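# Move bottle M9 from fridge to bench, close door

## Task

Find which of the two bottles in the refrigerator's bin carries the letters M9, lift it out and set it upright on the bench, keep the second bottle upright inside the refrigerator, and close the refrigerator door. If neither bottle is marked M9, take neither out, close the door, and press the CALL key on the operator panel until it latches down. A wrong call is permanent, so press CALL only once you are sure that no bottle reads M9.

## Robot and tools

ROBOT. Two UR-type six-joint arms, left_arm and right_arm, each with a Robotiq 2F-140 two-finger gripper and a wrist camera. Each arm rides its own carriage on one shared floor track: left_rail carries left_arm and is always the one on the +y side; right_rail carries right_arm. These names do not match image sides. The fingers can fold at a hinge. A grip near the fingertips, in the outer quarter of each pad, is firm. A grip deeper toward the palm can wrap around the part, can hold a narrow part loosely, and can later let go. Pressing fingertips into a surface folds them easily.

FRAME. All positions are in metres in a frame fixed to the table. The table top is z = 0 and +z is up. +x is the direction the arms face and +y is to their left. The track lies along y at x = 0, with y = 0 at its middle, and the table edge is at x = 0.17. Each arm base sits at x = 0, y = its rail's position_m, z = 0.04. end_effector_position is the point between the closed pads; the gripper's +z is the finger direction and its y axis is the closing direction. The printed pose can be a few cm off.

execute_actions(actions, cameras). actions is a list holding one action, or an empty list for a look with images. An action can have these keys:
- rows: up to 15 rows, each lasting one 1/30 s step. Every row is a single list of 18 numbers, all in [-1, 1], covering both arms. Numbers 1 to 6 are left_arm joint offsets: shoulder pan, shoulder lift, elbow, wrist 1, wrist 2, wrist 3. Numbers 7 to 9 are the left gripper's position, force_limit and speed. Numbers 10 to 18 are the same nine for right_arm. Joint numbers are offsets, not poses. They count from the Joint targets held when the action began, not from the previous row, and 1.0 equals 2.222 rad. Gripper position is an absolute command: +1 is open at 140 mm, about -0.8 is where the pads touch, and -1 closes until blocked. force_limit runs from about 14 N per pad at -1 to 58 N at +1. Speed runs from about 30 mm/s at -1 to 250 mm/s at +1. A fast close squeezes much harder. To leave a gripper unchanged, repeat its last three numbers; a 0 is a real command.
- steps: 1 to 450 control steps, default 15. After the last row the arms keep heading for that row's target.
- until: stop early on rail conditions such as {"left_rail": {"position_status": ["!=", "moving"]}}, or {"all": {"status": "ended"}} or {"any": {"status": "ended"}}. Numbers need a comparison (=, !=, <, <=, >, >=).
- left_rail or right_rail: position_m is an absolute place on the track in metres (left -0.8 to 1.5, right -1.5 to 0.8). speed_m_s is 0.01 to 1, and acceleration_factor is 0.1 to 1. {"stop": true} brakes the carriage. Keep the carriages at least 0.78 m apart. Let a carriage arrive before aiming its gripper at a point.
cameras: names out of cam_high, cam_bench_left, cam_bench_mid, cam_bench_right, cam_left_wrist, cam_right_wrist, or ["all"].

move(target, speed, blend, stop_force, zero, blocking, cameras). target is either one 18-number row laid out as above, or a list of up to 15 such rows. Joint numbers are offsets from the Joint targets at the start of the move; every row in a list counts from that same start. speed is the top joint speed in rad/s, 0.01 to 3.14, default 0.5, given once or per target. blend is in rad, for rounding the corners of a list. stop_force is 3 to 120 N and ends an arm's path on contact; use it with a low speed when approaching surfaces. Leave it out when pulling away from something. zero (default true) re-zeroes the force reading first. blocking=false returns early; after that, call wait or stop before sending rows. The result line "move:" reads done, off_target, moving, held or fault, and limits=held if a check withheld steps.

wait(seconds 0 to 10) lets the scene run. stop() brakes a running move but not the carriages. zoom_image(camera, region [x0, y0, x1, y1] in pixels, at most 504 by 504) enlarges the latest image, which helps in reading bottle labels. zero_wrist_force(arm) re-zeroes one arm's force sensor. read_manual gives only licence texts. finished_scene(scene 1) ends the scene and cannot be reversed.

RESULTS. Joint positions and Joint targets each have one block per arm: the rail in m, then six joint angles in rad. object_status: 0 moving, 1 blocked while opening, 2 blocked while closing (a grip), 3 reached the command or the pads met. After closing with -1, confirm a grip by reading 2. position_measured is in counts: 3 is open, 139 is about 60 mm, 230 is the pads meeting. Wrist force and torque are in the gripper's own axes. Wrist depth is a 7x7 grid of distances in mm. Rail position_status reads moving, done, contact_stop, time_out, stopped, stopped_with_arm, stopped_for_other_arm or stopped_for_other_carriage. position_answer is taken or not_taken. A "joint command not followed" line means the clearance check held the arm back.

CAUTIONS. Each joint is limited to 3.14 rad/s, so large moves may need several calls. The arms are stiff, so even a small overshoot into a firm surface can fault. Never let the arms or grippers touch each other. Do not drop the bottles, knock the other bottle over, or slam the door. Anything that lands off the table, including on the track or the metal strip beside it, fails the task. Lower bottles gently and open only once they stand. Long stretched poses or heavy holds heat the motors and can brake an arm. Pressing CALL wrongly cannot be undone.

Each tool is called after "Emit:" as name(argument=value, ...), one argument or row to a line, values as JSON.

## Session

Emit:
execute_actions(
  actions=[],
)

Scene clock: 0.00 s.
left_arm: end_effector_position=(+0.3456, +1.3302, +0.5800) position_measured=3 object_status=3 end_effector_quat_wxyz=(+0.000, +0.000, +1.000, +0.000) | right_arm: end_effector_position=(+0.3456, -1.3116, +0.5800) position_measured=3 object_status=3 end_effector_quat_wxyz=(+0.000, +0.000, +1.000, +0.000)
Joint positions: left_arm=[1.303 -0.316 -1.725 0.971 -0.816 -1.571 -0.316] | right_arm=[-1.339 -0.316 -1.725 0.971 -0.816 -1.571 -0.316]
Joint velocities: within noise
Joint torques (N m): no reading
Wrist force (N): no reading
Wrist torque (N m): no reading
Wrist force, peak (N): no reading
Wrist depth (mm): cam_left_wrist=[646 644 648 642 639 635 1304 / 668 668 668 664 644 662 1288 / 689 682 676 702 702 704 1386 / - - 805 730 732 723 130 / - 144 794 745 779 774 115 / - 823 842 833 869 826 100 / - 1825 1781 1781 1766 1781 -] | cam_right_wrist=[620 618 622 623 625 631 638 / 655 649 655 665 669 678 676 / 715 695 699 697 702 715 720 / 1445 147 755 758 760 144 115 / 103 782 799 814 805 830 110 / 1746 1653 823 876 1897 1746 - / - 1881 1966 1897 1914 1948 -]
Joint targets: left_arm=[1.303 -0.316 -1.725 0.971 -0.816 -1.571 -0.316] | right_arm=[-1.339 -0.316 -1.725 0.971 -0.816 -1.571 -0.316]
Tool commands: left_gripper/position=+1.0 left_gripper/force_limit=+1.0 left_gripper/speed=+1.0 right_gripper/position=+1.0 right_gripper/force_limit=+1.0 right_gripper/speed=+1.0
left_rail: position_m=1.303 position_status=done
right_rail: position_m=-1.339 position_status=done

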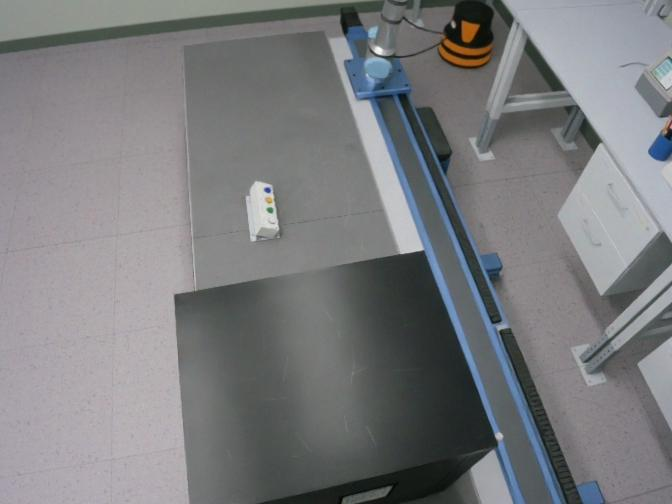

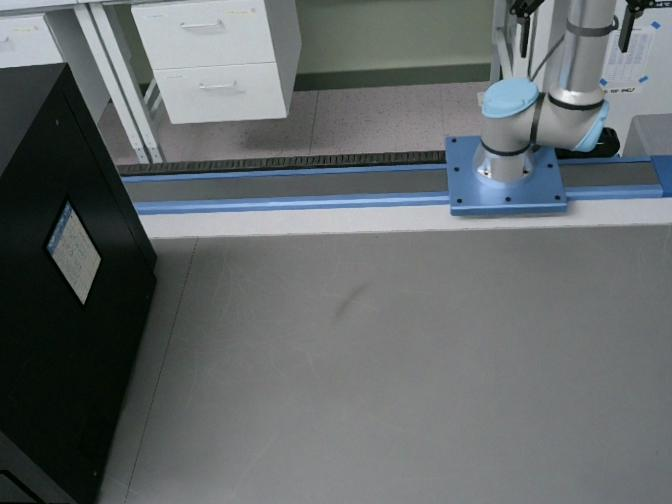

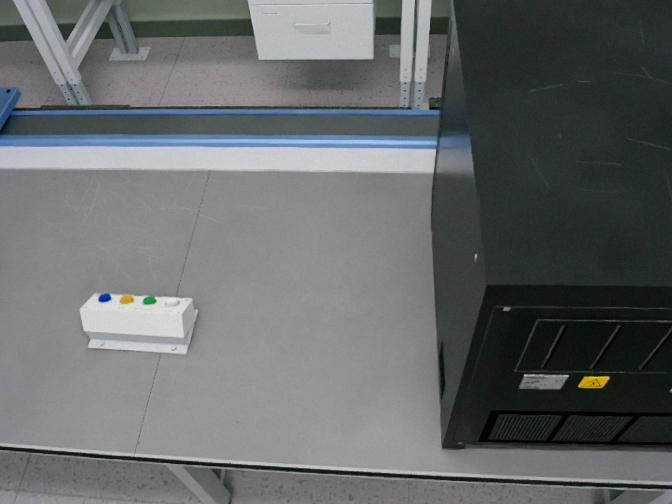

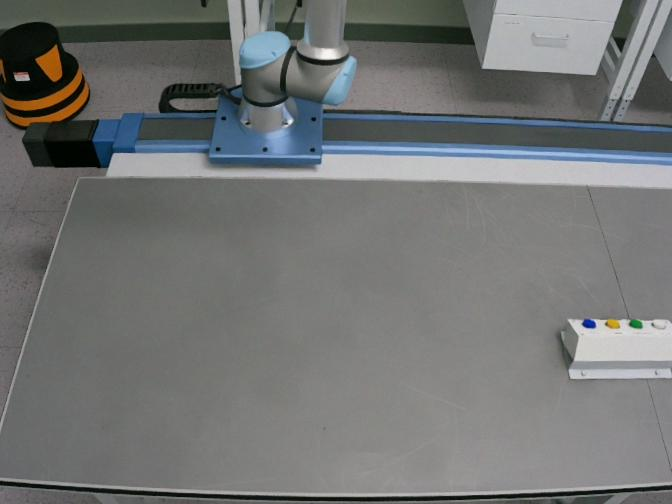

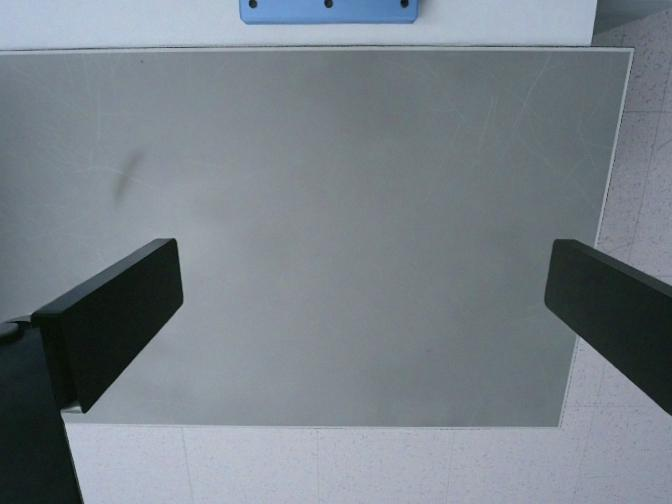

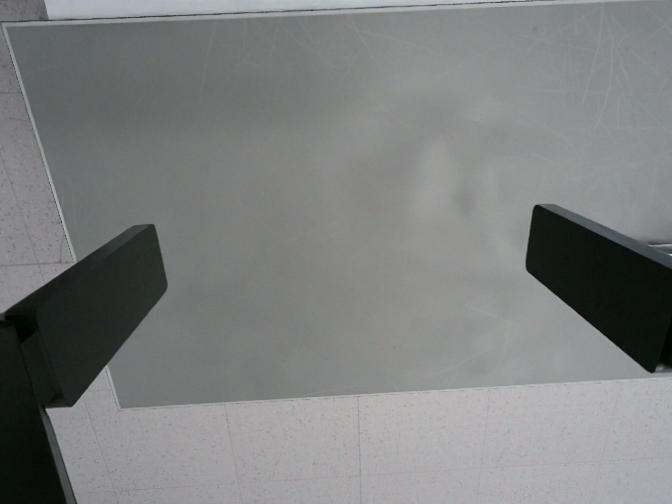

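Emit:
zoom_image(
  camera="cam_bench_left",
  region=[0, 50, 200, 504],
)

Emit:
zoom_image(
  camera="cam_bench_mid",
  region=[400, 0, 672, 470],
)

Emit:
zoom_image(
  camera="cam_high",
  region=[160, 220, 560, 504],
)

Emit:
zoom_image(
  camera="cam_bench_mid",
  region=[60, 270, 220, 370],
)

Scaled by 1.110 from the camera's 672x504 image, which has a finer 960x720 frame.

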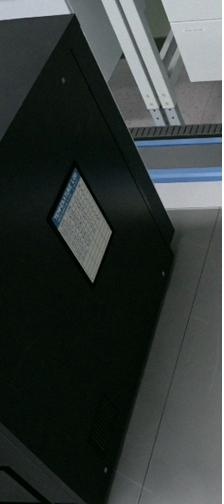

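Scaled by 1.072 from the camera's 672x504 image, which has a finer 960x720 frame.

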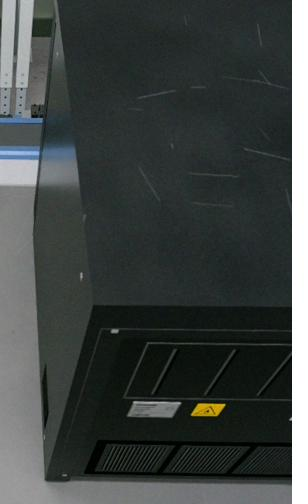

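Scaled by 1.260 from the camera's 672x504 image, which has a finer 960x720 frame.

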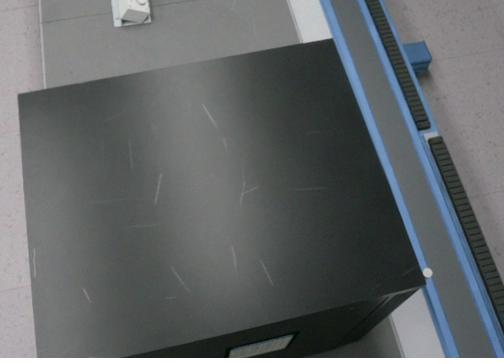

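Scaled by 3.150 from the camera's 672x504 image, which has a finer 960x720 frame.

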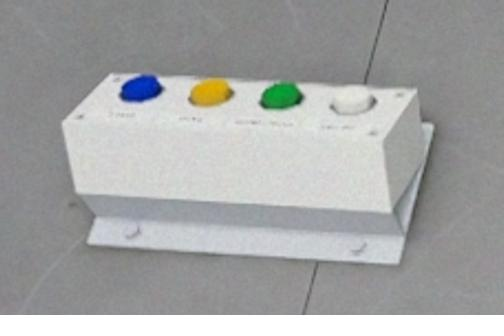

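Emit:
move(
  target=[
    [-1,0,0,0,0,0,1,1,1,0,0,0,0,0,0,1,1,1],
    [-1,0.203,0.0036,0.5,0.586,0.142,1,1,1,0,0,0,0,0,0,1,1,1],
  ],
  speed=1.2,
  blend=[0.3,0],
  cameras=["cam_left_wrist","cam_bench_left"],
)

Scene clock: 22.70 s.
left_arm: end_effector_position=(-0.0971, +0.7097, +0.6235) position_measured=3 object_status=3 end_effector_quat_wxyz=(+0.242, +0.665, -0.241, +0.664) | right_arm: end_effector_position=(+0.3456, -1.3116, +0.5800) position_measured=3 object_status=3 end_effector_quat_wxyz=(+0.000, +0.000, +1.000, +0.000)
Joint positions: left_arm=[1.303 -2.538 -1.274 0.979 0.295 -0.269 -0.001] | right_arm=[-1.339 -0.316 -1.725 0.971 -0.816 -1.571 -0.316]
Joint torques (N m): left_arm=[-9.32 -20.93 -9.55 3.02 1.34 1.48] | right_arm=[-0.26 -12.37 -21.1 -2.89 0.03 0.34]
Wrist force (N): left_arm=[0.4 0.7 -1.2] | right_arm=[0.2 -0.3 0.3]
Wrist torque (N m): left_arm=[0.03 -0.11 0.39] | right_arm=[-0.06 -0.03 0.00]
Wrist force, peak (N): left_arm=[1.5 1.9 -0.6] | right_arm=[0.0 -0.6 0.5]
Wrist depth (mm): cam_left_wrist=[3532 - - - - - - / 4212 - - 5342 - - - / - - - - - - - / 3590 - - 637 969 - 122 / - 123 808 802 - 1252 115 / - 973 944 836 987 1068 99 / - 852 808 - 779 833 -] | cam_right_wrist=[615 638 622 627 634 638 638 / 655 653 657 667 663 676 680 / 711 697 699 682 720 713 730 / 1417 147 755 747 745 143 115 / 103 779 814 820 823 827 110 / 1789 856 876 869 1760 1834 - / 1849 1897 1881 1948 1966 1881 -]
Joint targets: left_arm=[1.303 -2.538 -1.274 0.979 0.295 -0.269 0.000] | right_arm=[-1.339 -0.316 -1.725 0.971 -0.816 -1.571 -0.316]
left_rail: position_m=1.303 position_status=done
right_rail: position_m=-1.339 position_status=done
move: done
Images, in order (width x height): cam_bench_left 672x504, cam_left_wrist 672x504.

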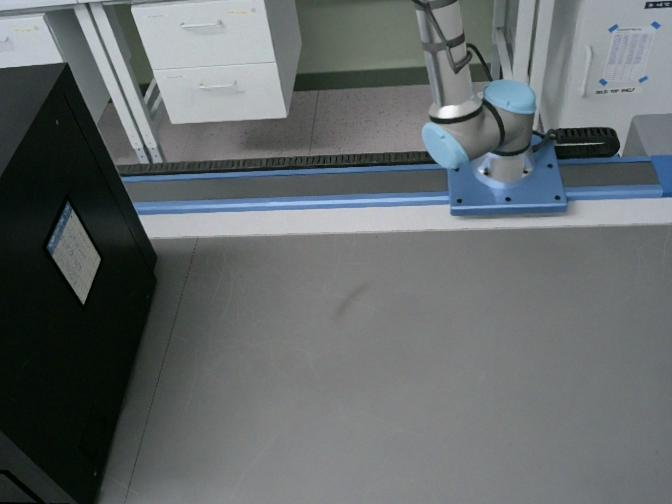

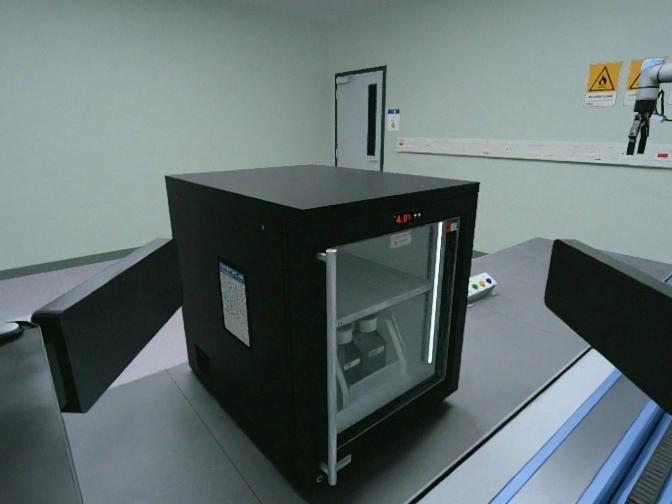

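Emit:
zoom_image(
  camera="cam_left_wrist",
  region=[300, 190, 500, 340],
)

Emit:
zoom_image(
  camera="cam_left_wrist",
  region=[280, 300, 480, 500],
)

Scaled by 2.520 from the camera's 672x504 image, which has a finer 960x720 frame.

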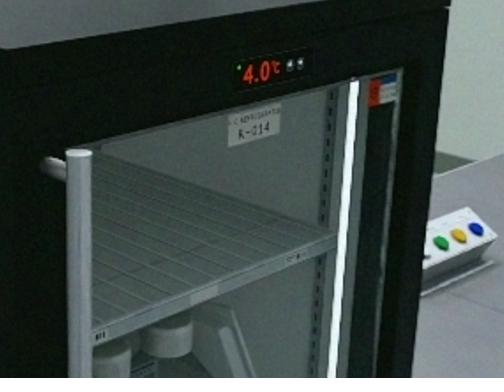

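Scaled by 2.520 from the camera's 672x504 image, which has a finer 960x720 frame.

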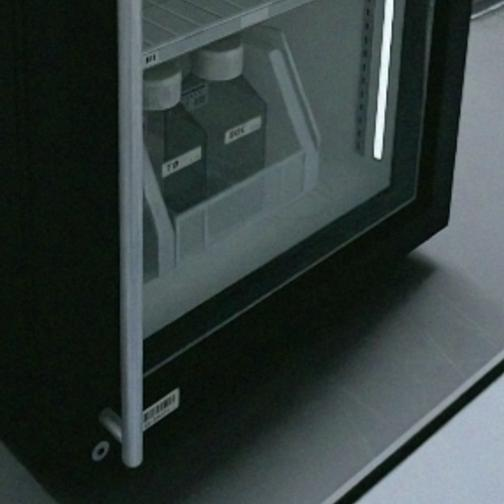

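Emit:
execute_actions(
  actions=[
    {"left_rail":{"position_m":0.9,"speed_m_s":0.5},"steps":150,"until":{"left_rail":{"position_status":["!=","moving"]}}},
  ],
)

Emit:
move(
  target=[0.1446,0.1742,0.1125,-0.2867,-0.1305,0,1,1,1,0,0,0,0,0,0,1,1,1],
  speed=0.8,
  cameras=["cam_left_wrist"],
)

Emit:
zoom_image(
  camera="cam_left_wrist",
  region=[200, 180, 460, 400],
)

Scene clock: 37.63 s.
left_arm: end_effector_position=(-0.0973, +0.3067, +0.6234) position_measured=3 object_status=3 end_effector_quat_wxyz=(+0.242, +0.665, -0.242, +0.664) | right_arm: end_effector_position=(+0.3456, -1.3116, +0.5800) position_measured=3 object_status=3 end_effector_quat_wxyz=(+0.000, +0.000, +1.000, +0.000)
Joint positions: left_arm=[0.9 -2.538 -1.274 0.979 0.295 -0.269 0] | right_arm=[-1.339 -0.316 -1.725 0.971 -0.816 -1.571 -0.316]
Joint torques (N m): left_arm=[5.49 -34.11 -17.65 -0.93 0.03 1.41] | right_arm=[-0.46 -12.95 -20.56 -2.94 0.01 0.48]
Wrist force (N): left_arm=[0.4 0.7 -1.1] | right_arm=[-0.2 -0.2 0.0]
Wrist torque (N m): left_arm=[0.02 -0.11 0.39] | right_arm=[-0.04 0.03 0.00]
Wrist force, peak (N): left_arm=[0.2 -1.9 -3.1] | right_arm=[0.0 -0.6 0.2]
Wrist depth (mm): cam_left_wrist=[- - 4380 4761 - 3318 1281 / - 3712 - 4132 - - 1395 / - - - - - - - / - - 497 3650 - - 122 / - 144 691 1369 1319 1259 115 / - 575 839 - 1028 1033 104 / - 602 695 - 823 894 -] | cam_right_wrist=[622 620 615 627 632 640 646 / 651 653 661 661 671 678 680 / 704 699 699 702 713 713 727 / 1445 147 758 758 758 144 116 / 103 793 811 814 814 843 110 / 1746 859 876 876 1760 1803 - / 1897 1881 1881 1948 1948 1984 -]
Joint targets: left_arm=[0.900 -2.538 -1.274 0.979 0.295 -0.269 0.000] | right_arm=[-1.339 -0.316 -1.725 0.971 -0.816 -1.571 -0.316]
Tool commands: left_gripper/position=+1.0 left_gripper/force_limit=+1.0 left_gripper/speed=+1.0 right_gripper/position=+1.0 right_gripper/force_limit=+1.0 right_gripper/speed=+1.0
left_rail: position_m=0.900 speed_m_s=0.50 position_status=done
right_rail: position_m=-1.339 position_status=done

Scene clock: 39.30 s.
left_arm: end_effector_position=(+0.0322, +0.2831, +0.3011) position_measured=3 object_status=3 end_effector_quat_wxyz=(+0.031, +0.707, -0.031, +0.706) | right_arm: end_effector_position=(+0.3456, -1.3116, +0.5800) position_measured=3 object_status=3 end_effector_quat_wxyz=(+0.000, +0.000, +1.000, +0.000)
Joint positions: left_arm=[0.9 -2.217 -0.887 1.228 -0.342 -0.559 0] | right_arm=[-1.339 -0.316 -1.725 0.971 -0.816 -1.571 -0.316]
Joint torques (N m): left_arm=[9.59 -34.76 -8.44 -0.74 -1.47 1.34] | right_arm=[-0.73 -12.42 -20.05 -3.16 0.03 0.66]
Wrist force (N): left_arm=[0.3 0.7 -1.1] | right_arm=[-0.2 -0.1 0.0]
Wrist torque (N m): left_arm=[0.04 -0.10 0.39] | right_arm=[-0.03 0.03 0.00]
Wrist force, peak (N): left_arm=[2.8 -0.1 -2.0] | right_arm=[0.1 -0.5 0.0]
Wrist depth (mm): cam_left_wrist=[4294 328 - 652 - 400 360 / - 335 - - - 412 - / 3650 358 535 512 512 459 5342 / - 332 709 704 566 472 3476 / - 124 537 491 526 503 - / - 424 431 470 461 476 104 / - 449 451 429 431 427 429] | cam_right_wrist=[616 618 620 622 623 634 644 / 651 642 661 663 669 673 682 / 713 702 704 706 708 718 723 / 1436 147 763 752 760 144 115 / 103 788 799 811 811 833 110 / 1760 1653 862 887 1789 1818 - / 1881 1897 1897 1914 2002 1948 -]
Joint targets: left_arm=[0.900 -2.217 -0.887 1.228 -0.342 -0.559 0.000] | right_arm=[-1.339 -0.316 -1.725 0.971 -0.816 -1.571 -0.316]
left_rail: position_m=0.900 speed_m_s=0.50 position_status=done
right_rail: position_m=-1.339 position_status=done
move: done
Images, in order (width x height): cam_left_wrist 672x504.

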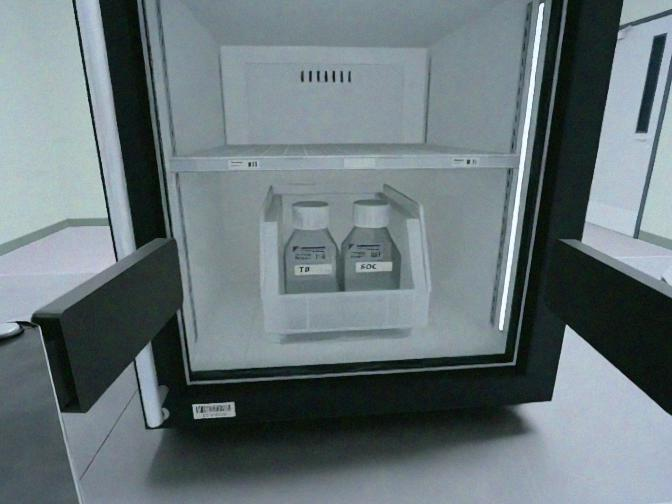

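Scaled by 1.938 from the camera's 672x504 image, which has a finer 960x720 frame.

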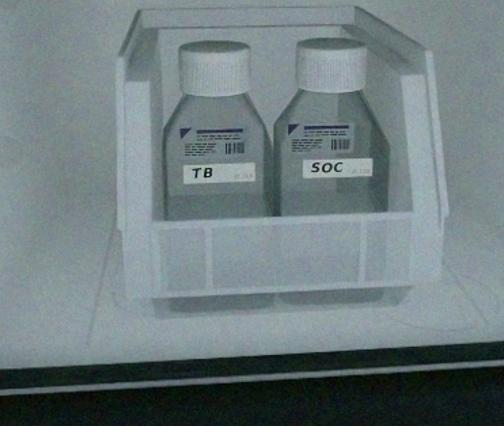

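Emit:
zoom_image(
  camera="cam_left_wrist",
  region=[60, 260, 300, 450],
)

Emit:
zoom_image(
  camera="cam_left_wrist",
  region=[60, 0, 260, 200],
)

Emit:
zoom_image(
  camera="cam_left_wrist",
  region=[270, 190, 420, 290],
)

Scaled by 2.100 from the camera's 672x504 image, which has a finer 960x720 frame.

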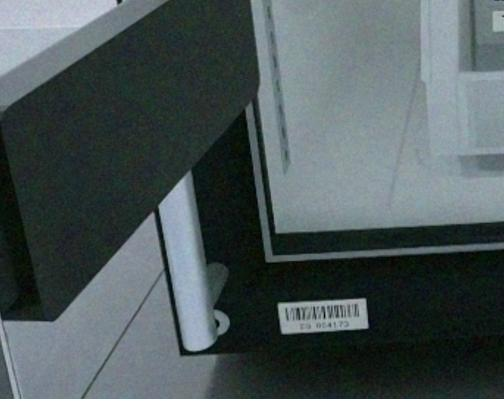

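Scaled by 2.520 from the camera's 672x504 image, which has a finer 960x720 frame.

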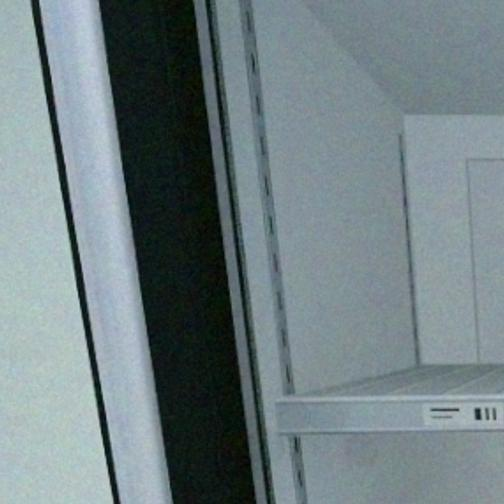

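Scaled by 3.360 from the camera's 672x504 image, which has a finer 960x720 frame.

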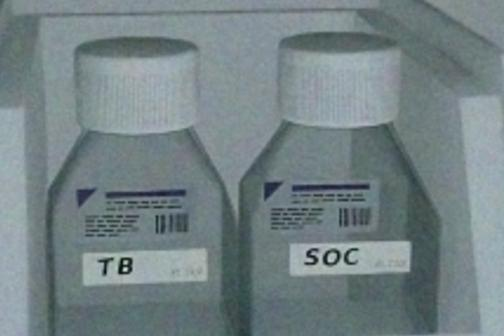

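Emit:
execute_actions(
  actions=[],
  cameras=["cam_bench_left","cam_bench_mid"],
)

Emit:
zoom_image(
  camera="cam_bench_left",
  region=[50, 50, 190, 310],
)

Emit:
zoom_image(
  camera="cam_bench_mid",
  region=[70, 280, 210, 360],
)

Scene clock: 42.33 s.
left_arm: end_effector_position=(+0.0323, +0.2831, +0.3009) position_measured=3 object_status=3 end_effector_quat_wxyz=(+0.031, +0.707, -0.030, +0.706) | right_arm: end_effector_position=(+0.3456, -1.3116, +0.5800) position_measured=3 object_status=3 end_effector_quat_wxyz=(+0.000, +0.000, +1.000, +0.000)
Joint positions: left_arm=[0.9 -2.217 -0.887 1.228 -0.342 -0.559 0] | right_arm=[-1.339 -0.316 -1.725 0.971 -0.816 -1.571 -0.316]
Joint velocities: within noise
Joint torques (N m): left_arm=[9.15 -34.38 -8.73 -0.87 -1.49 1.39] | right_arm=[-0.45 -12.54 -19.65 -3.1 -0.12 0.68]
Wrist force (N): left_arm=[0.6 0.7 -1.3] | right_arm=[-0.2 0.0 0.1]
Wrist torque (N m): left_arm=[0.04 -0.12 0.39] | right_arm=[0.01 0.05 0.00]
Wrist force, peak (N): left_arm=[0.6 0.7 -1.6] | right_arm=[-0.1 -0.4 -0.3]
Wrist depth (mm): cam_left_wrist=[3174 319 525 - - 412 - / - 347 - - - 405 374 / 3776 350 513 489 506 409 - / 3590 330 - - 622 462 128 / - 123 530 501 537 465 115 / - 406 431 468 468 487 104 / - 426 429 427 429 426 425] | cam_right_wrist=[599 627 625 627 634 632 640 / 661 653 665 659 678 667 684 / 1408 693 706 711 713 718 727 / 1445 136 752 750 763 144 115 / 103 145 796 811 817 833 110 / - 1718 862 873 1818 1789 - / 1914 1948 1849 1966 1984 1966 -]
Joint targets: left_arm=[0.900 -2.217 -0.887 1.228 -0.342 -0.559 0.000] | right_arm=[-1.339 -0.316 -1.725 0.971 -0.816 -1.571 -0.316]
Tool commands: left_gripper/position=+1.0 left_gripper/force_limit=+1.0 left_gripper/speed=+1.0 right_gripper/position=+1.0 right_gripper/force_limit=+1.0 right_gripper/speed=+1.0
left_rail: position_m=0.900 speed_m_s=0.50 position_status=done
right_rail: position_m=-1.339 position_status=done
Images, in order (width x height): cam_bench_left 672x504, cam_bench_mid 672x504.

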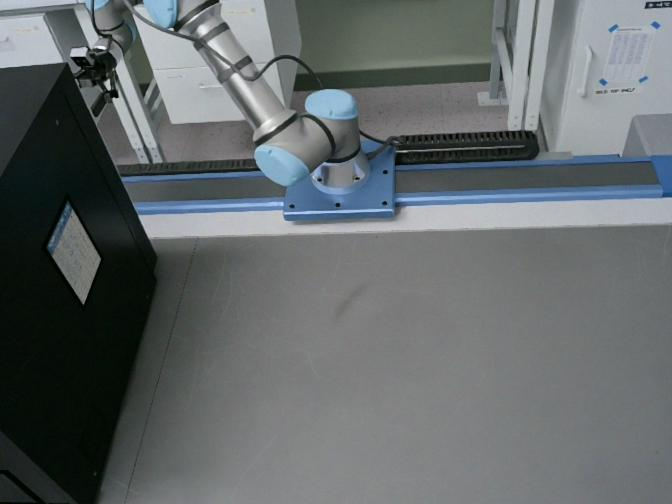

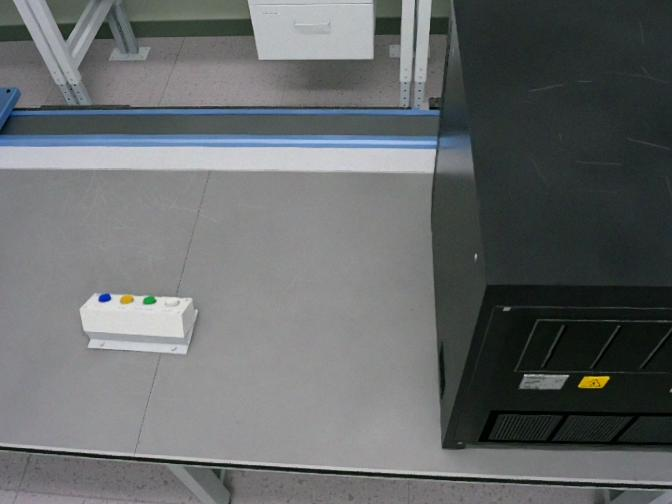

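Scaled by 1.938 from the camera's 672x504 image, which has a finer 960x720 frame.

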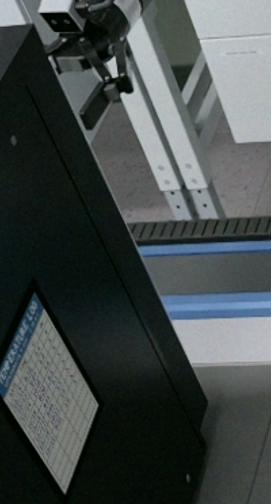

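Scaled by 3.600 from the camera's 672x504 image, which has a finer 960x720 frame.

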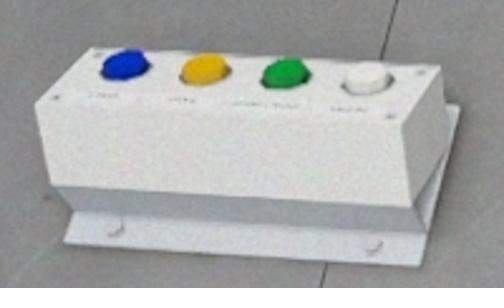

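Emit:
execute_actions(
  actions=[
    {"right_rail":{"position_m":-0.55,"speed_m_s":0.7},"steps":150,"until":{"right_rail":{"position_status":["!=","moving"]}}},
  ],
  cameras=["cam_right_wrist","cam_bench_mid"],
)

Scene clock: 46.07 s.
left_arm: end_effector_position=(+0.0323, +0.2831, +0.3009) position_measured=3 object_status=3 end_effector_quat_wxyz=(+0.031, +0.707, -0.030, +0.706) | right_arm: end_effector_position=(+0.3456, -0.5228, +0.5800) position_measured=3 object_status=3 end_effector_quat_wxyz=(+0.000, +0.000, +1.000, +0.000)
Joint positions: left_arm=[0.9 -2.217 -0.887 1.228 -0.342 -0.559 0] | right_arm=[-0.55 -0.316 -1.725 0.971 -0.816 -1.571 -0.316]
Joint torques (N m): left_arm=[9.01 -34.93 -8.9 -0.79 -1.33 1.48] | right_arm=[-0.67 -12.57 -19.88 -3.07 0.1 0.65]
Wrist force (N): left_arm=[0.6 0.8 -1.3] | right_arm=[-0.1 -0.2 0.0]
Wrist torque (N m): left_arm=[0.07 -0.14 0.38] | right_arm=[-0.03 0.02 0.00]
Wrist force, peak (N): left_arm=[0.5 1.0 -1.7] | right_arm=[-0.3 -3.1 0.2]
Wrist depth (mm): cam_left_wrist=[- 324 - - 545 401 350 / - 340 - 785 842 402 375 / - 349 498 515 525 409 4470 / - 326 - - 589 472 3318 / - 123 535 472 532 486 115 / - 497 431 446 453 483 99 / - 432 424 425 427 427 424] | cam_right_wrist=[610 625 625 634 629 646 642 / 644 657 661 673 671 678 673 / 691 691 704 706 723 723 702 / 720 147 747 752 763 144 115 / 103 779 808 808 817 836 110 / 856 862 876 883 1803 1818 - / 1931 1834 1897 1881 1897 1966 -]
Joint targets: left_arm=[0.900 -2.217 -0.887 1.228 -0.342 -0.559 0.000] | right_arm=[-0.550 -0.316 -1.725 0.971 -0.816 -1.571 -0.316]
Tool commands: left_gripper/position=+1.0 left_gripper/force_limit=+1.0 left_gripper/speed=+1.0 right_gripper/position=+1.0 right_gripper/force_limit=+1.0 right_gripper/speed=+1.0
left_rail: position_m=0.900 speed_m_s=0.50 position_status=done
right_rail: position_m=-0.550 speed_m_s=0.70 position_status=done
Images, in order (width x height): cam_bench_mid 672x504, cam_right_wrist 672x504.

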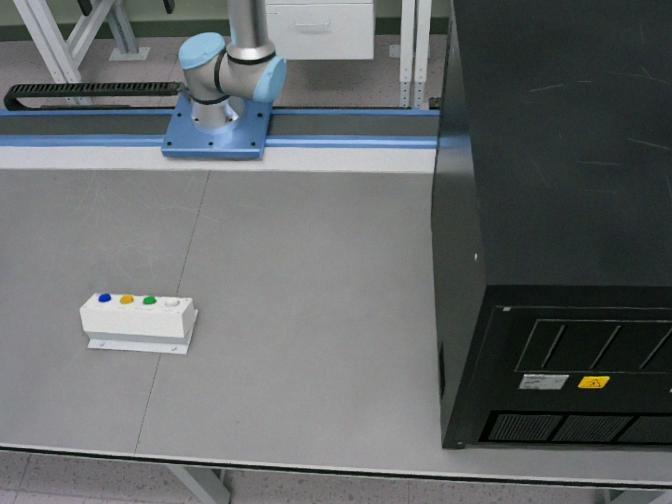

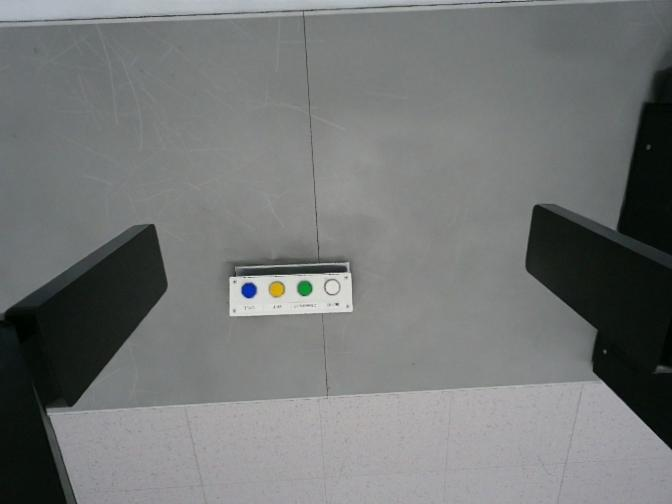

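Emit:
zoom_image(
  camera="cam_right_wrist",
  region=[220, 255, 360, 325],
)

Emit:
zoom_image(
  camera="cam_right_wrist",
  region=[230, 270, 294, 318],
)

Scaled by 3.600 from the camera's 672x504 image, which has a finer 960x720 frame.

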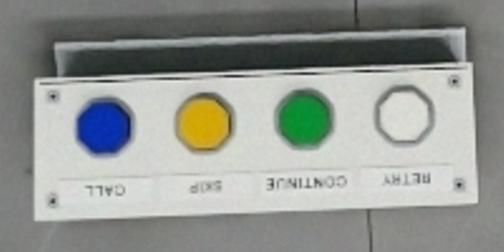

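Scaled by 7.875 from the camera's 672x504 image, which has a finer 960x720 frame.

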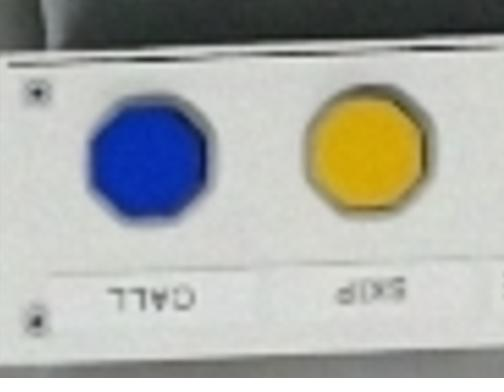

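Emit:
execute_actions(
  actions=[
    {"right_rail":{"position_m":-0.811,"speed_m_s":0.7},"steps":150,"until":{"right_rail":{"position_status":["!=","moving"]}}},
  ],
)

Emit:
move(
  target=[0,0,0,0,0,0,1,1,1,0.1422,-0.0189,0.5207,-0.6593,0,0.1422,1,1,1],
  speed=1.0,
  cameras=["cam_right_wrist","cam_bench_mid","cam_bench_right"],
)

Scene clock: 59.27 s.
left_arm: end_effector_position=(+0.0323, +0.2831, +0.3009) position_measured=3 object_status=3 end_effector_quat_wxyz=(+0.031, +0.707, -0.030, +0.706) | right_arm: end_effector_position=(+0.3456, -0.7838, +0.5800) position_measured=3 object_status=3 end_effector_quat_wxyz=(+0.000, +0.000, +1.000, +0.000)
Joint positions: left_arm=[0.9 -2.217 -0.887 1.228 -0.342 -0.559 0] | right_arm=[-0.811 -0.316 -1.725 0.971 -0.816 -1.571 -0.316]
Joint torques (N m): left_arm=[8.57 -35.71 -9.79 -0.74 -1.29 1.43] | right_arm=[-0.12 -12.19 -20.48 -3.12 0.05 0.7]
Wrist force (N): left_arm=[0.1 0.5 -1.3] | right_arm=[-0.1 -0.2 -0.5]
Wrist torque (N m): left_arm=[-0.01 -0.02 0.39] | right_arm=[-0.03 0.02 0.00]
Wrist force, peak (N): left_arm=[0.5 0.8 -1.8] | right_arm=[-0.2 3.5 -0.1]
Wrist depth (mm): cam_left_wrist=[3422 321 - 718 637 384 350 / 5093 350 - 833 - 392 - / 5616 349 514 506 488 408 5215 / - 327 582 560 691 406 1043 / - 123 542 471 529 448 115 / - 428 431 460 461 455 104 / - 433 431 426 427 429 427] | cam_right_wrist=[610 627 616 631 631 640 644 / 651 655 657 663 667 673 680 / 691 699 699 691 699 718 742 / 713 146 742 747 727 144 115 / 103 788 793 808 880 833 110 / - 856 1705 1774 1760 1803 - / 1914 1881 1897 1948 2002 1966 -]
Joint targets: left_arm=[0.900 -2.217 -0.887 1.228 -0.342 -0.559 0.000] | right_arm=[-0.811 -0.316 -1.725 0.971 -0.816 -1.571 -0.316]
Tool commands: left_gripper/position=+1.0 left_gripper/force_limit=+1.0 left_gripper/speed=+1.0 right_gripper/position=+1.0 right_gripper/force_limit=+1.0 right_gripper/speed=+1.0
left_rail: position_m=0.900 speed_m_s=0.50 position_status=done
right_rail: position_m=-0.811 speed_m_s=0.70 position_status=done

Scene clock: 61.63 s.
left_arm: end_effector_position=(+0.0323, +0.2831, +0.3009) position_measured=3 object_status=3 end_effector_quat_wxyz=(+0.031, +0.707, -0.030, +0.706) | right_arm: end_effector_position=(+0.4844, -0.6778, +0.2231) position_measured=3 object_status=3 end_effector_quat_wxyz=(+0.174, +0.000, +0.985, +0.000)
Joint positions: left_arm=[0.9 -2.217 -0.887 1.228 -0.342 -0.559 0] | right_arm=[-0.811 0 -1.767 2.127 -2.281 -1.571 0]
Joint torques (N m): left_arm=[8.18 -36.09 -9.37 -0.73 -1.4 1.46] | right_arm=[10.6 -23.38 -16.75 -4.89 0.12 1.85]
Wrist force (N): left_arm=[0.7 0.4 -1.2] | right_arm=[0.3 -0.5 -0.8]
Wrist torque (N m): left_arm=[-0.02 -0.15 0.39] | right_arm=[-0.09 -0.06 -0.02]
Wrist force, peak (N): left_arm=[0.4 1.0 -1.6] | right_arm=[1.5 0.6 0.8]
Wrist depth (mm): cam_left_wrist=[- 348 648 - - 405 340 / - 339 768 760 745 395 - / - 346 489 509 493 396 - / 3712 333 - - 526 414 1068 / - 133 537 490 534 501 115 / - 494 431 447 452 502 99 / - 448 411 429 446 472 406] | cam_right_wrist=[288 291 293 296 301 302 303 / 322 326 328 332 336 339 345 / 360 366 370 366 374 376 390 / 396 146 417 349 346 144 115 / 103 484 507 516 517 537 110 / 1984 1931 2039 2002 2078 2078 - / 2346 2452 2629 2537 2762 2834 -]
Joint targets: left_arm=[0.900 -2.217 -0.887 1.228 -0.342 -0.559 0.000] | right_arm=[-0.811 0.000 -1.767 2.127 -2.281 -1.571 0.000]
left_rail: position_m=0.900 speed_m_s=0.50 position_status=done
right_rail: position_m=-0.811 speed_m_s=0.70 position_status=done
move: done
Images, in order (width x height): cam_bench_mid 672x504, cam_bench_right 672x504, cam_right_wrist 672x504.

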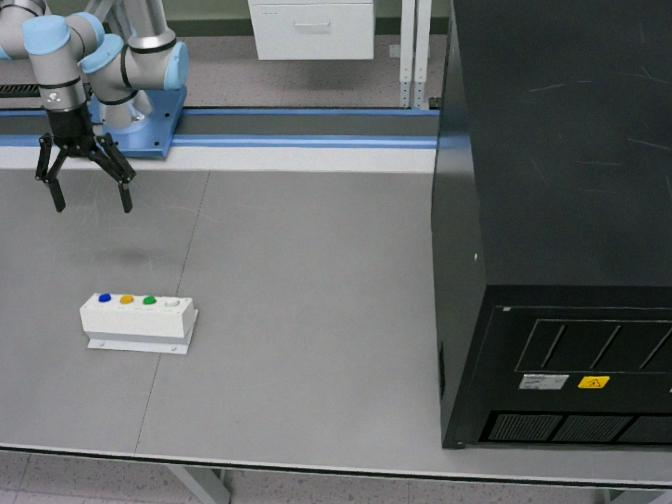

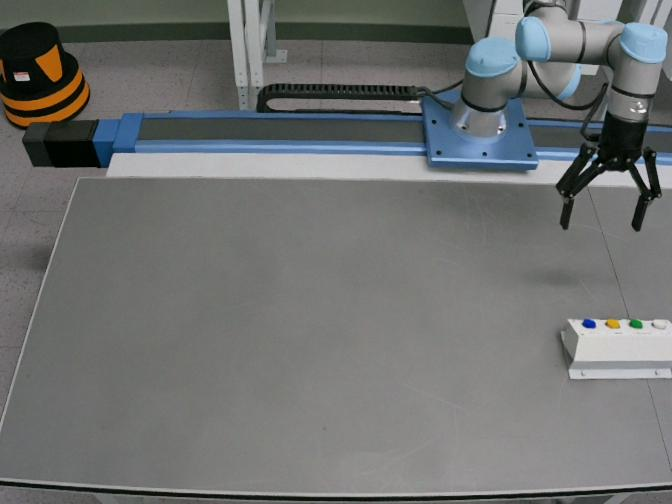

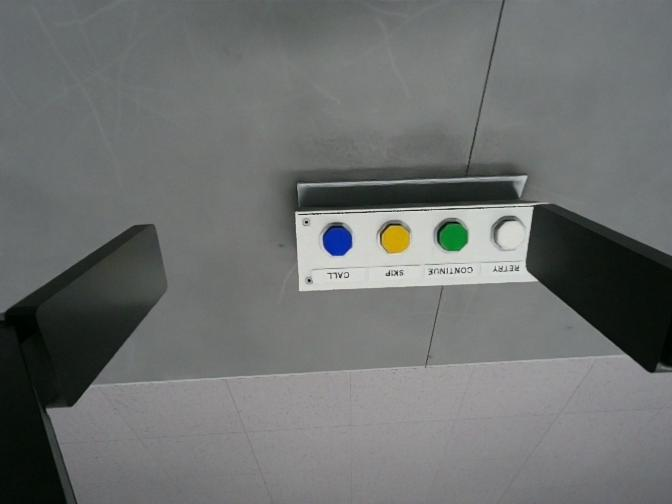

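Emit:
move(
  target=[0,0,0,0,0,0,1,1,1,0,0.1499,-0.0275,-0.1219,0,0,-1,-1,-0.5],
  speed=0.4,
  cameras=["cam_right_wrist","cam_bench_mid","cam_bench_right"],
)

Emit:
zoom_image(
  camera="cam_bench_mid",
  region=[50, 180, 250, 370],
)

Emit:
zoom_image(
  camera="cam_bench_right",
  region=[522, 220, 672, 390],
)

Scene clock: 71.73 s.
left_arm: end_effector_position=(+0.0323, +0.2831, +0.3009) position_measured=3 object_status=3 end_effector_quat_wxyz=(+0.031, +0.707, -0.030, +0.706) | right_arm: end_effector_position=(+0.5743, -0.6777, +0.1335) position_measured=232 object_status=3 end_effector_quat_wxyz=(+0.174, +0.000, +0.985, +0.000)
Joint positions: left_arm=[0.9 -2.217 -0.887 1.228 -0.342 -0.559 0] | right_arm=[-0.811 0 -1.434 2.066 -2.552 -1.571 0]
Joint torques (N m): left_arm=[7.54 -36.42 -9.8 -0.61 -1.36 1.44] | right_arm=[3.53 -20.66 -34.12 -5.07 -0.01 1.93]
Wrist force (N): left_arm=[0.5 0.6 -1.2] | right_arm=[0.6 -0.5 -0.7]
Wrist torque (N m): left_arm=[0.01 -0.12 0.39] | right_arm=[-0.09 -0.10 -0.02]
Wrist force, peak (N): left_arm=[0.5 0.8 -1.6] | right_arm=[0.9 -0.4 -1.4]
Wrist depth (mm): cam_left_wrist=[3712 324 - 557 546 378 351 / - 333 - - - 399 378 / - 352 508 505 509 433 5342 / 3369 330 595 - 619 466 1048 / - 123 541 506 538 457 115 / - 424 432 460 451 519 104 / - 428 412 449 429 412 428] | cam_right_wrist=[210 211 212 215 218 221 223 / 233 236 238 241 244 247 250 / 264 266 268 217 220 219 220 / 303 306 302 109 221 225 228 / 355 - 89 - 86 77 381 / - - - - 60 73 - / - 59 - - - - -]
Joint targets: left_arm=[0.900 -2.217 -0.887 1.228 -0.342 -0.559 0.000] | right_arm=[-0.811 0.000 -1.434 2.066 -2.552 -1.571 0.000]
left_rail: position_m=0.900 speed_m_s=0.50 position_status=done
right_rail: position_m=-0.811 speed_m_s=0.70 position_status=done
move: done
Images, in order (width x height): cam_bench_mid 672x504, cam_bench_right 672x504, cam_right_wrist 672x504.

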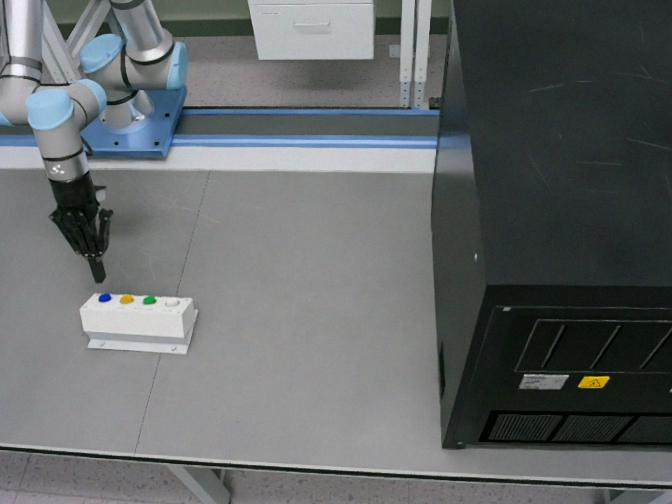

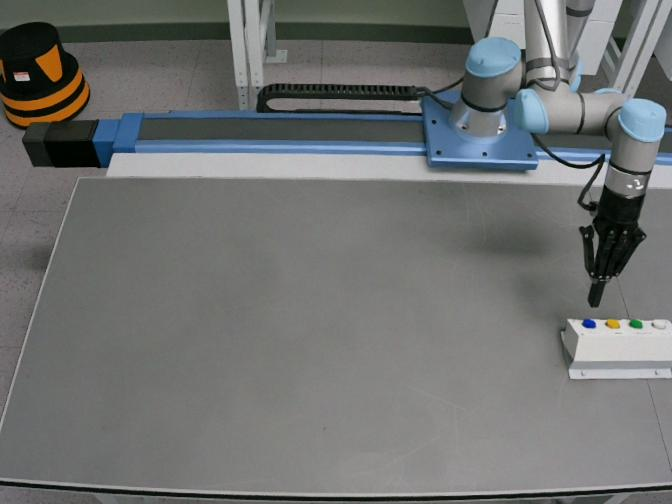

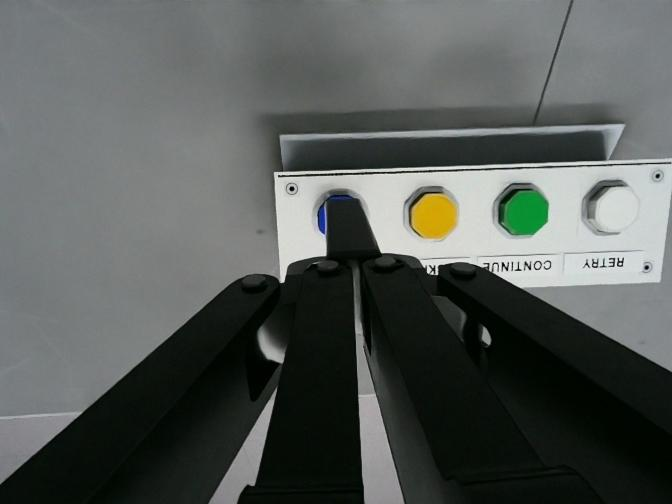

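Scaled by 2.520 from the camera's 672x504 image, which has a finer 960x720 frame.

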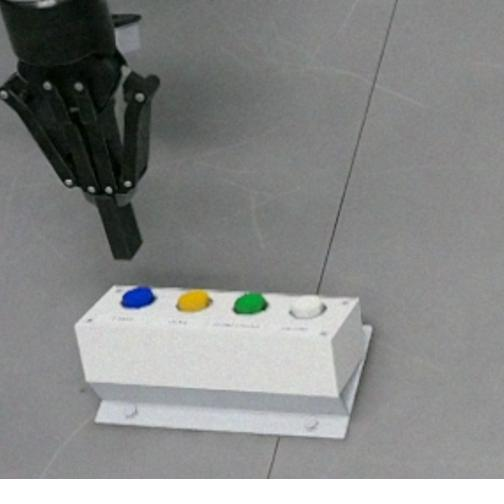

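Scaled by 2.965 from the camera's 672x504 image, which has a finer 960x720 frame.

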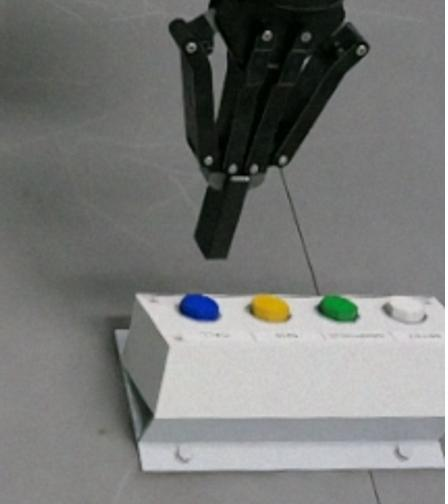

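Emit:
move(
  target=[0,0,0,0,0,0,1,1,1,0,0.0629,0.0038,-0.0667,0,0,-1,-1,-0.5],
  speed=0.04,
  stop_force=25,
  cameras=["cam_right_wrist","cam_bench_mid","cam_bench_right"],
)

Emit:
zoom_image(
  camera="cam_bench_right",
  region=[522, 220, 672, 390],
)

Scene clock: 77.53 s.
left_arm: end_effector_position=(+0.0323, +0.2831, +0.3009) position_measured=3 object_status=3 end_effector_quat_wxyz=(+0.031, +0.707, -0.030, +0.706) | right_arm: end_effector_position=(+0.5897, -0.6777, +0.0937) position_measured=232 object_status=3 end_effector_quat_wxyz=(+0.174, +0.000, +0.985, +0.000)
Joint positions: left_arm=[0.9 -2.217 -0.887 1.228 -0.342 -0.559 0] | right_arm=[-0.811 0 -1.335 2.072 -2.657 -1.571 0]
Joint torques (N m): left_arm=[7.79 -37.08 -10.25 -0.63 -1.16 1.46] | right_arm=[-9.99 -26.48 -18.76 0.69 -0.08 1.8]
Wrist force (N): left_arm=[0.6 0.6 -1.0] | right_arm=[0.0 -2.2 -22.7]
Wrist torque (N m): left_arm=[0.03 -0.14 0.39] | right_arm=[-0.02 -0.26 0.00]
Wrist force, peak (N): left_arm=[0.6 1.1 -1.6] | right_arm=[13.5 -4.1 -57.7]
Wrist depth (mm): cam_left_wrist=[- 317 629 648 - 423 4132 / - 371 - - 672 393 369 / - 370 530 489 500 402 4056 / - 329 603 525 650 438 397 / - 133 538 507 535 - 115 / - 428 435 477 461 490 104 / - 425 429 416 429 - -] | cam_right_wrist=[175 173 178 180 182 184 185 / 195 197 200 201 204 206 208 / 221 223 219 214 202 179 181 / 253 256 251 114 173 181 184 / 296 283 89 - 86 78 191 / - - - - 60 73 - / - 59 - - - - -]
Joint targets: left_arm=[0.900 -2.217 -0.887 1.228 -0.342 -0.559 0.000] | right_arm=[-0.811 0.000 -1.335 2.072 -2.657 -1.571 0.000]
left_rail: position_m=0.900 speed_m_s=0.50 position_status=done
right_rail: position_m=-0.811 speed_m_s=0.70 position_status=done
move: contact (right_arm); right_arm: the wrist 1 is farthest, 0.043 rad from its target
Images, in order (width x height): cam_bench_mid 672x504, cam_bench_right 672x504, cam_right_wrist 672x504.

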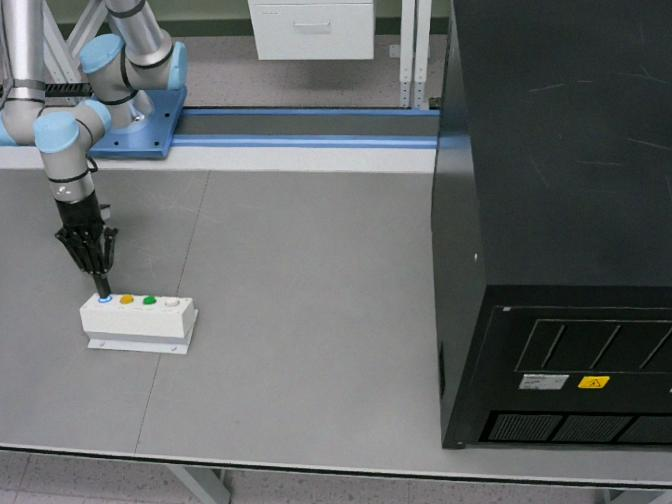

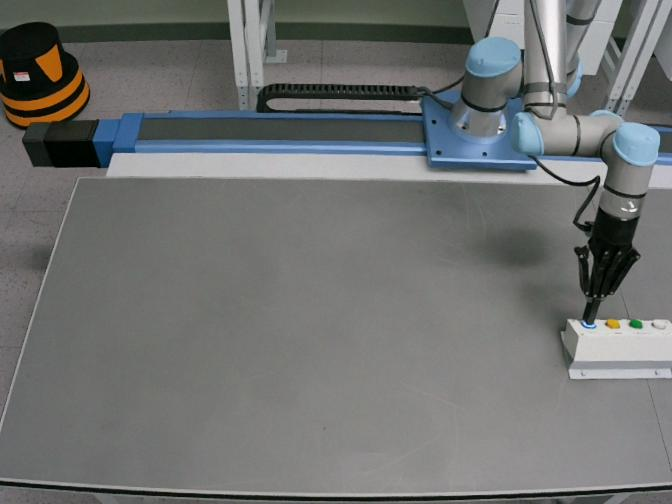

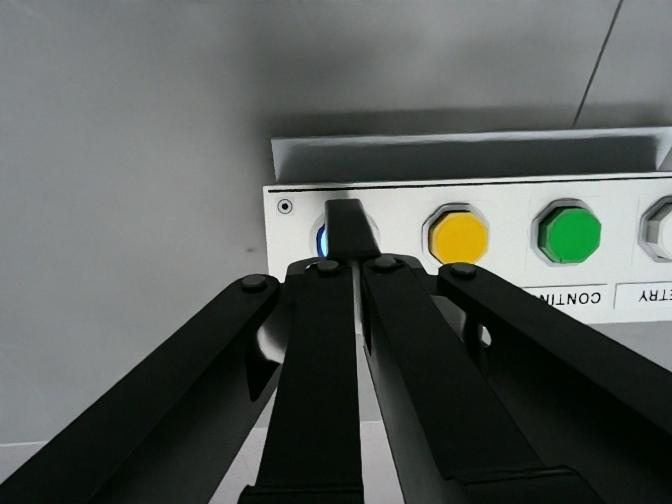

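Scaled by 2.965 from the camera's 672x504 image, which has a finer 960x720 frame.

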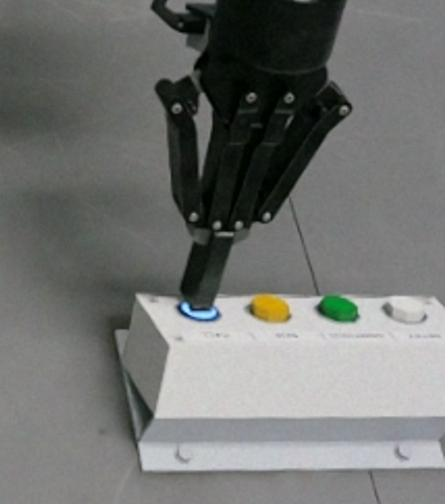

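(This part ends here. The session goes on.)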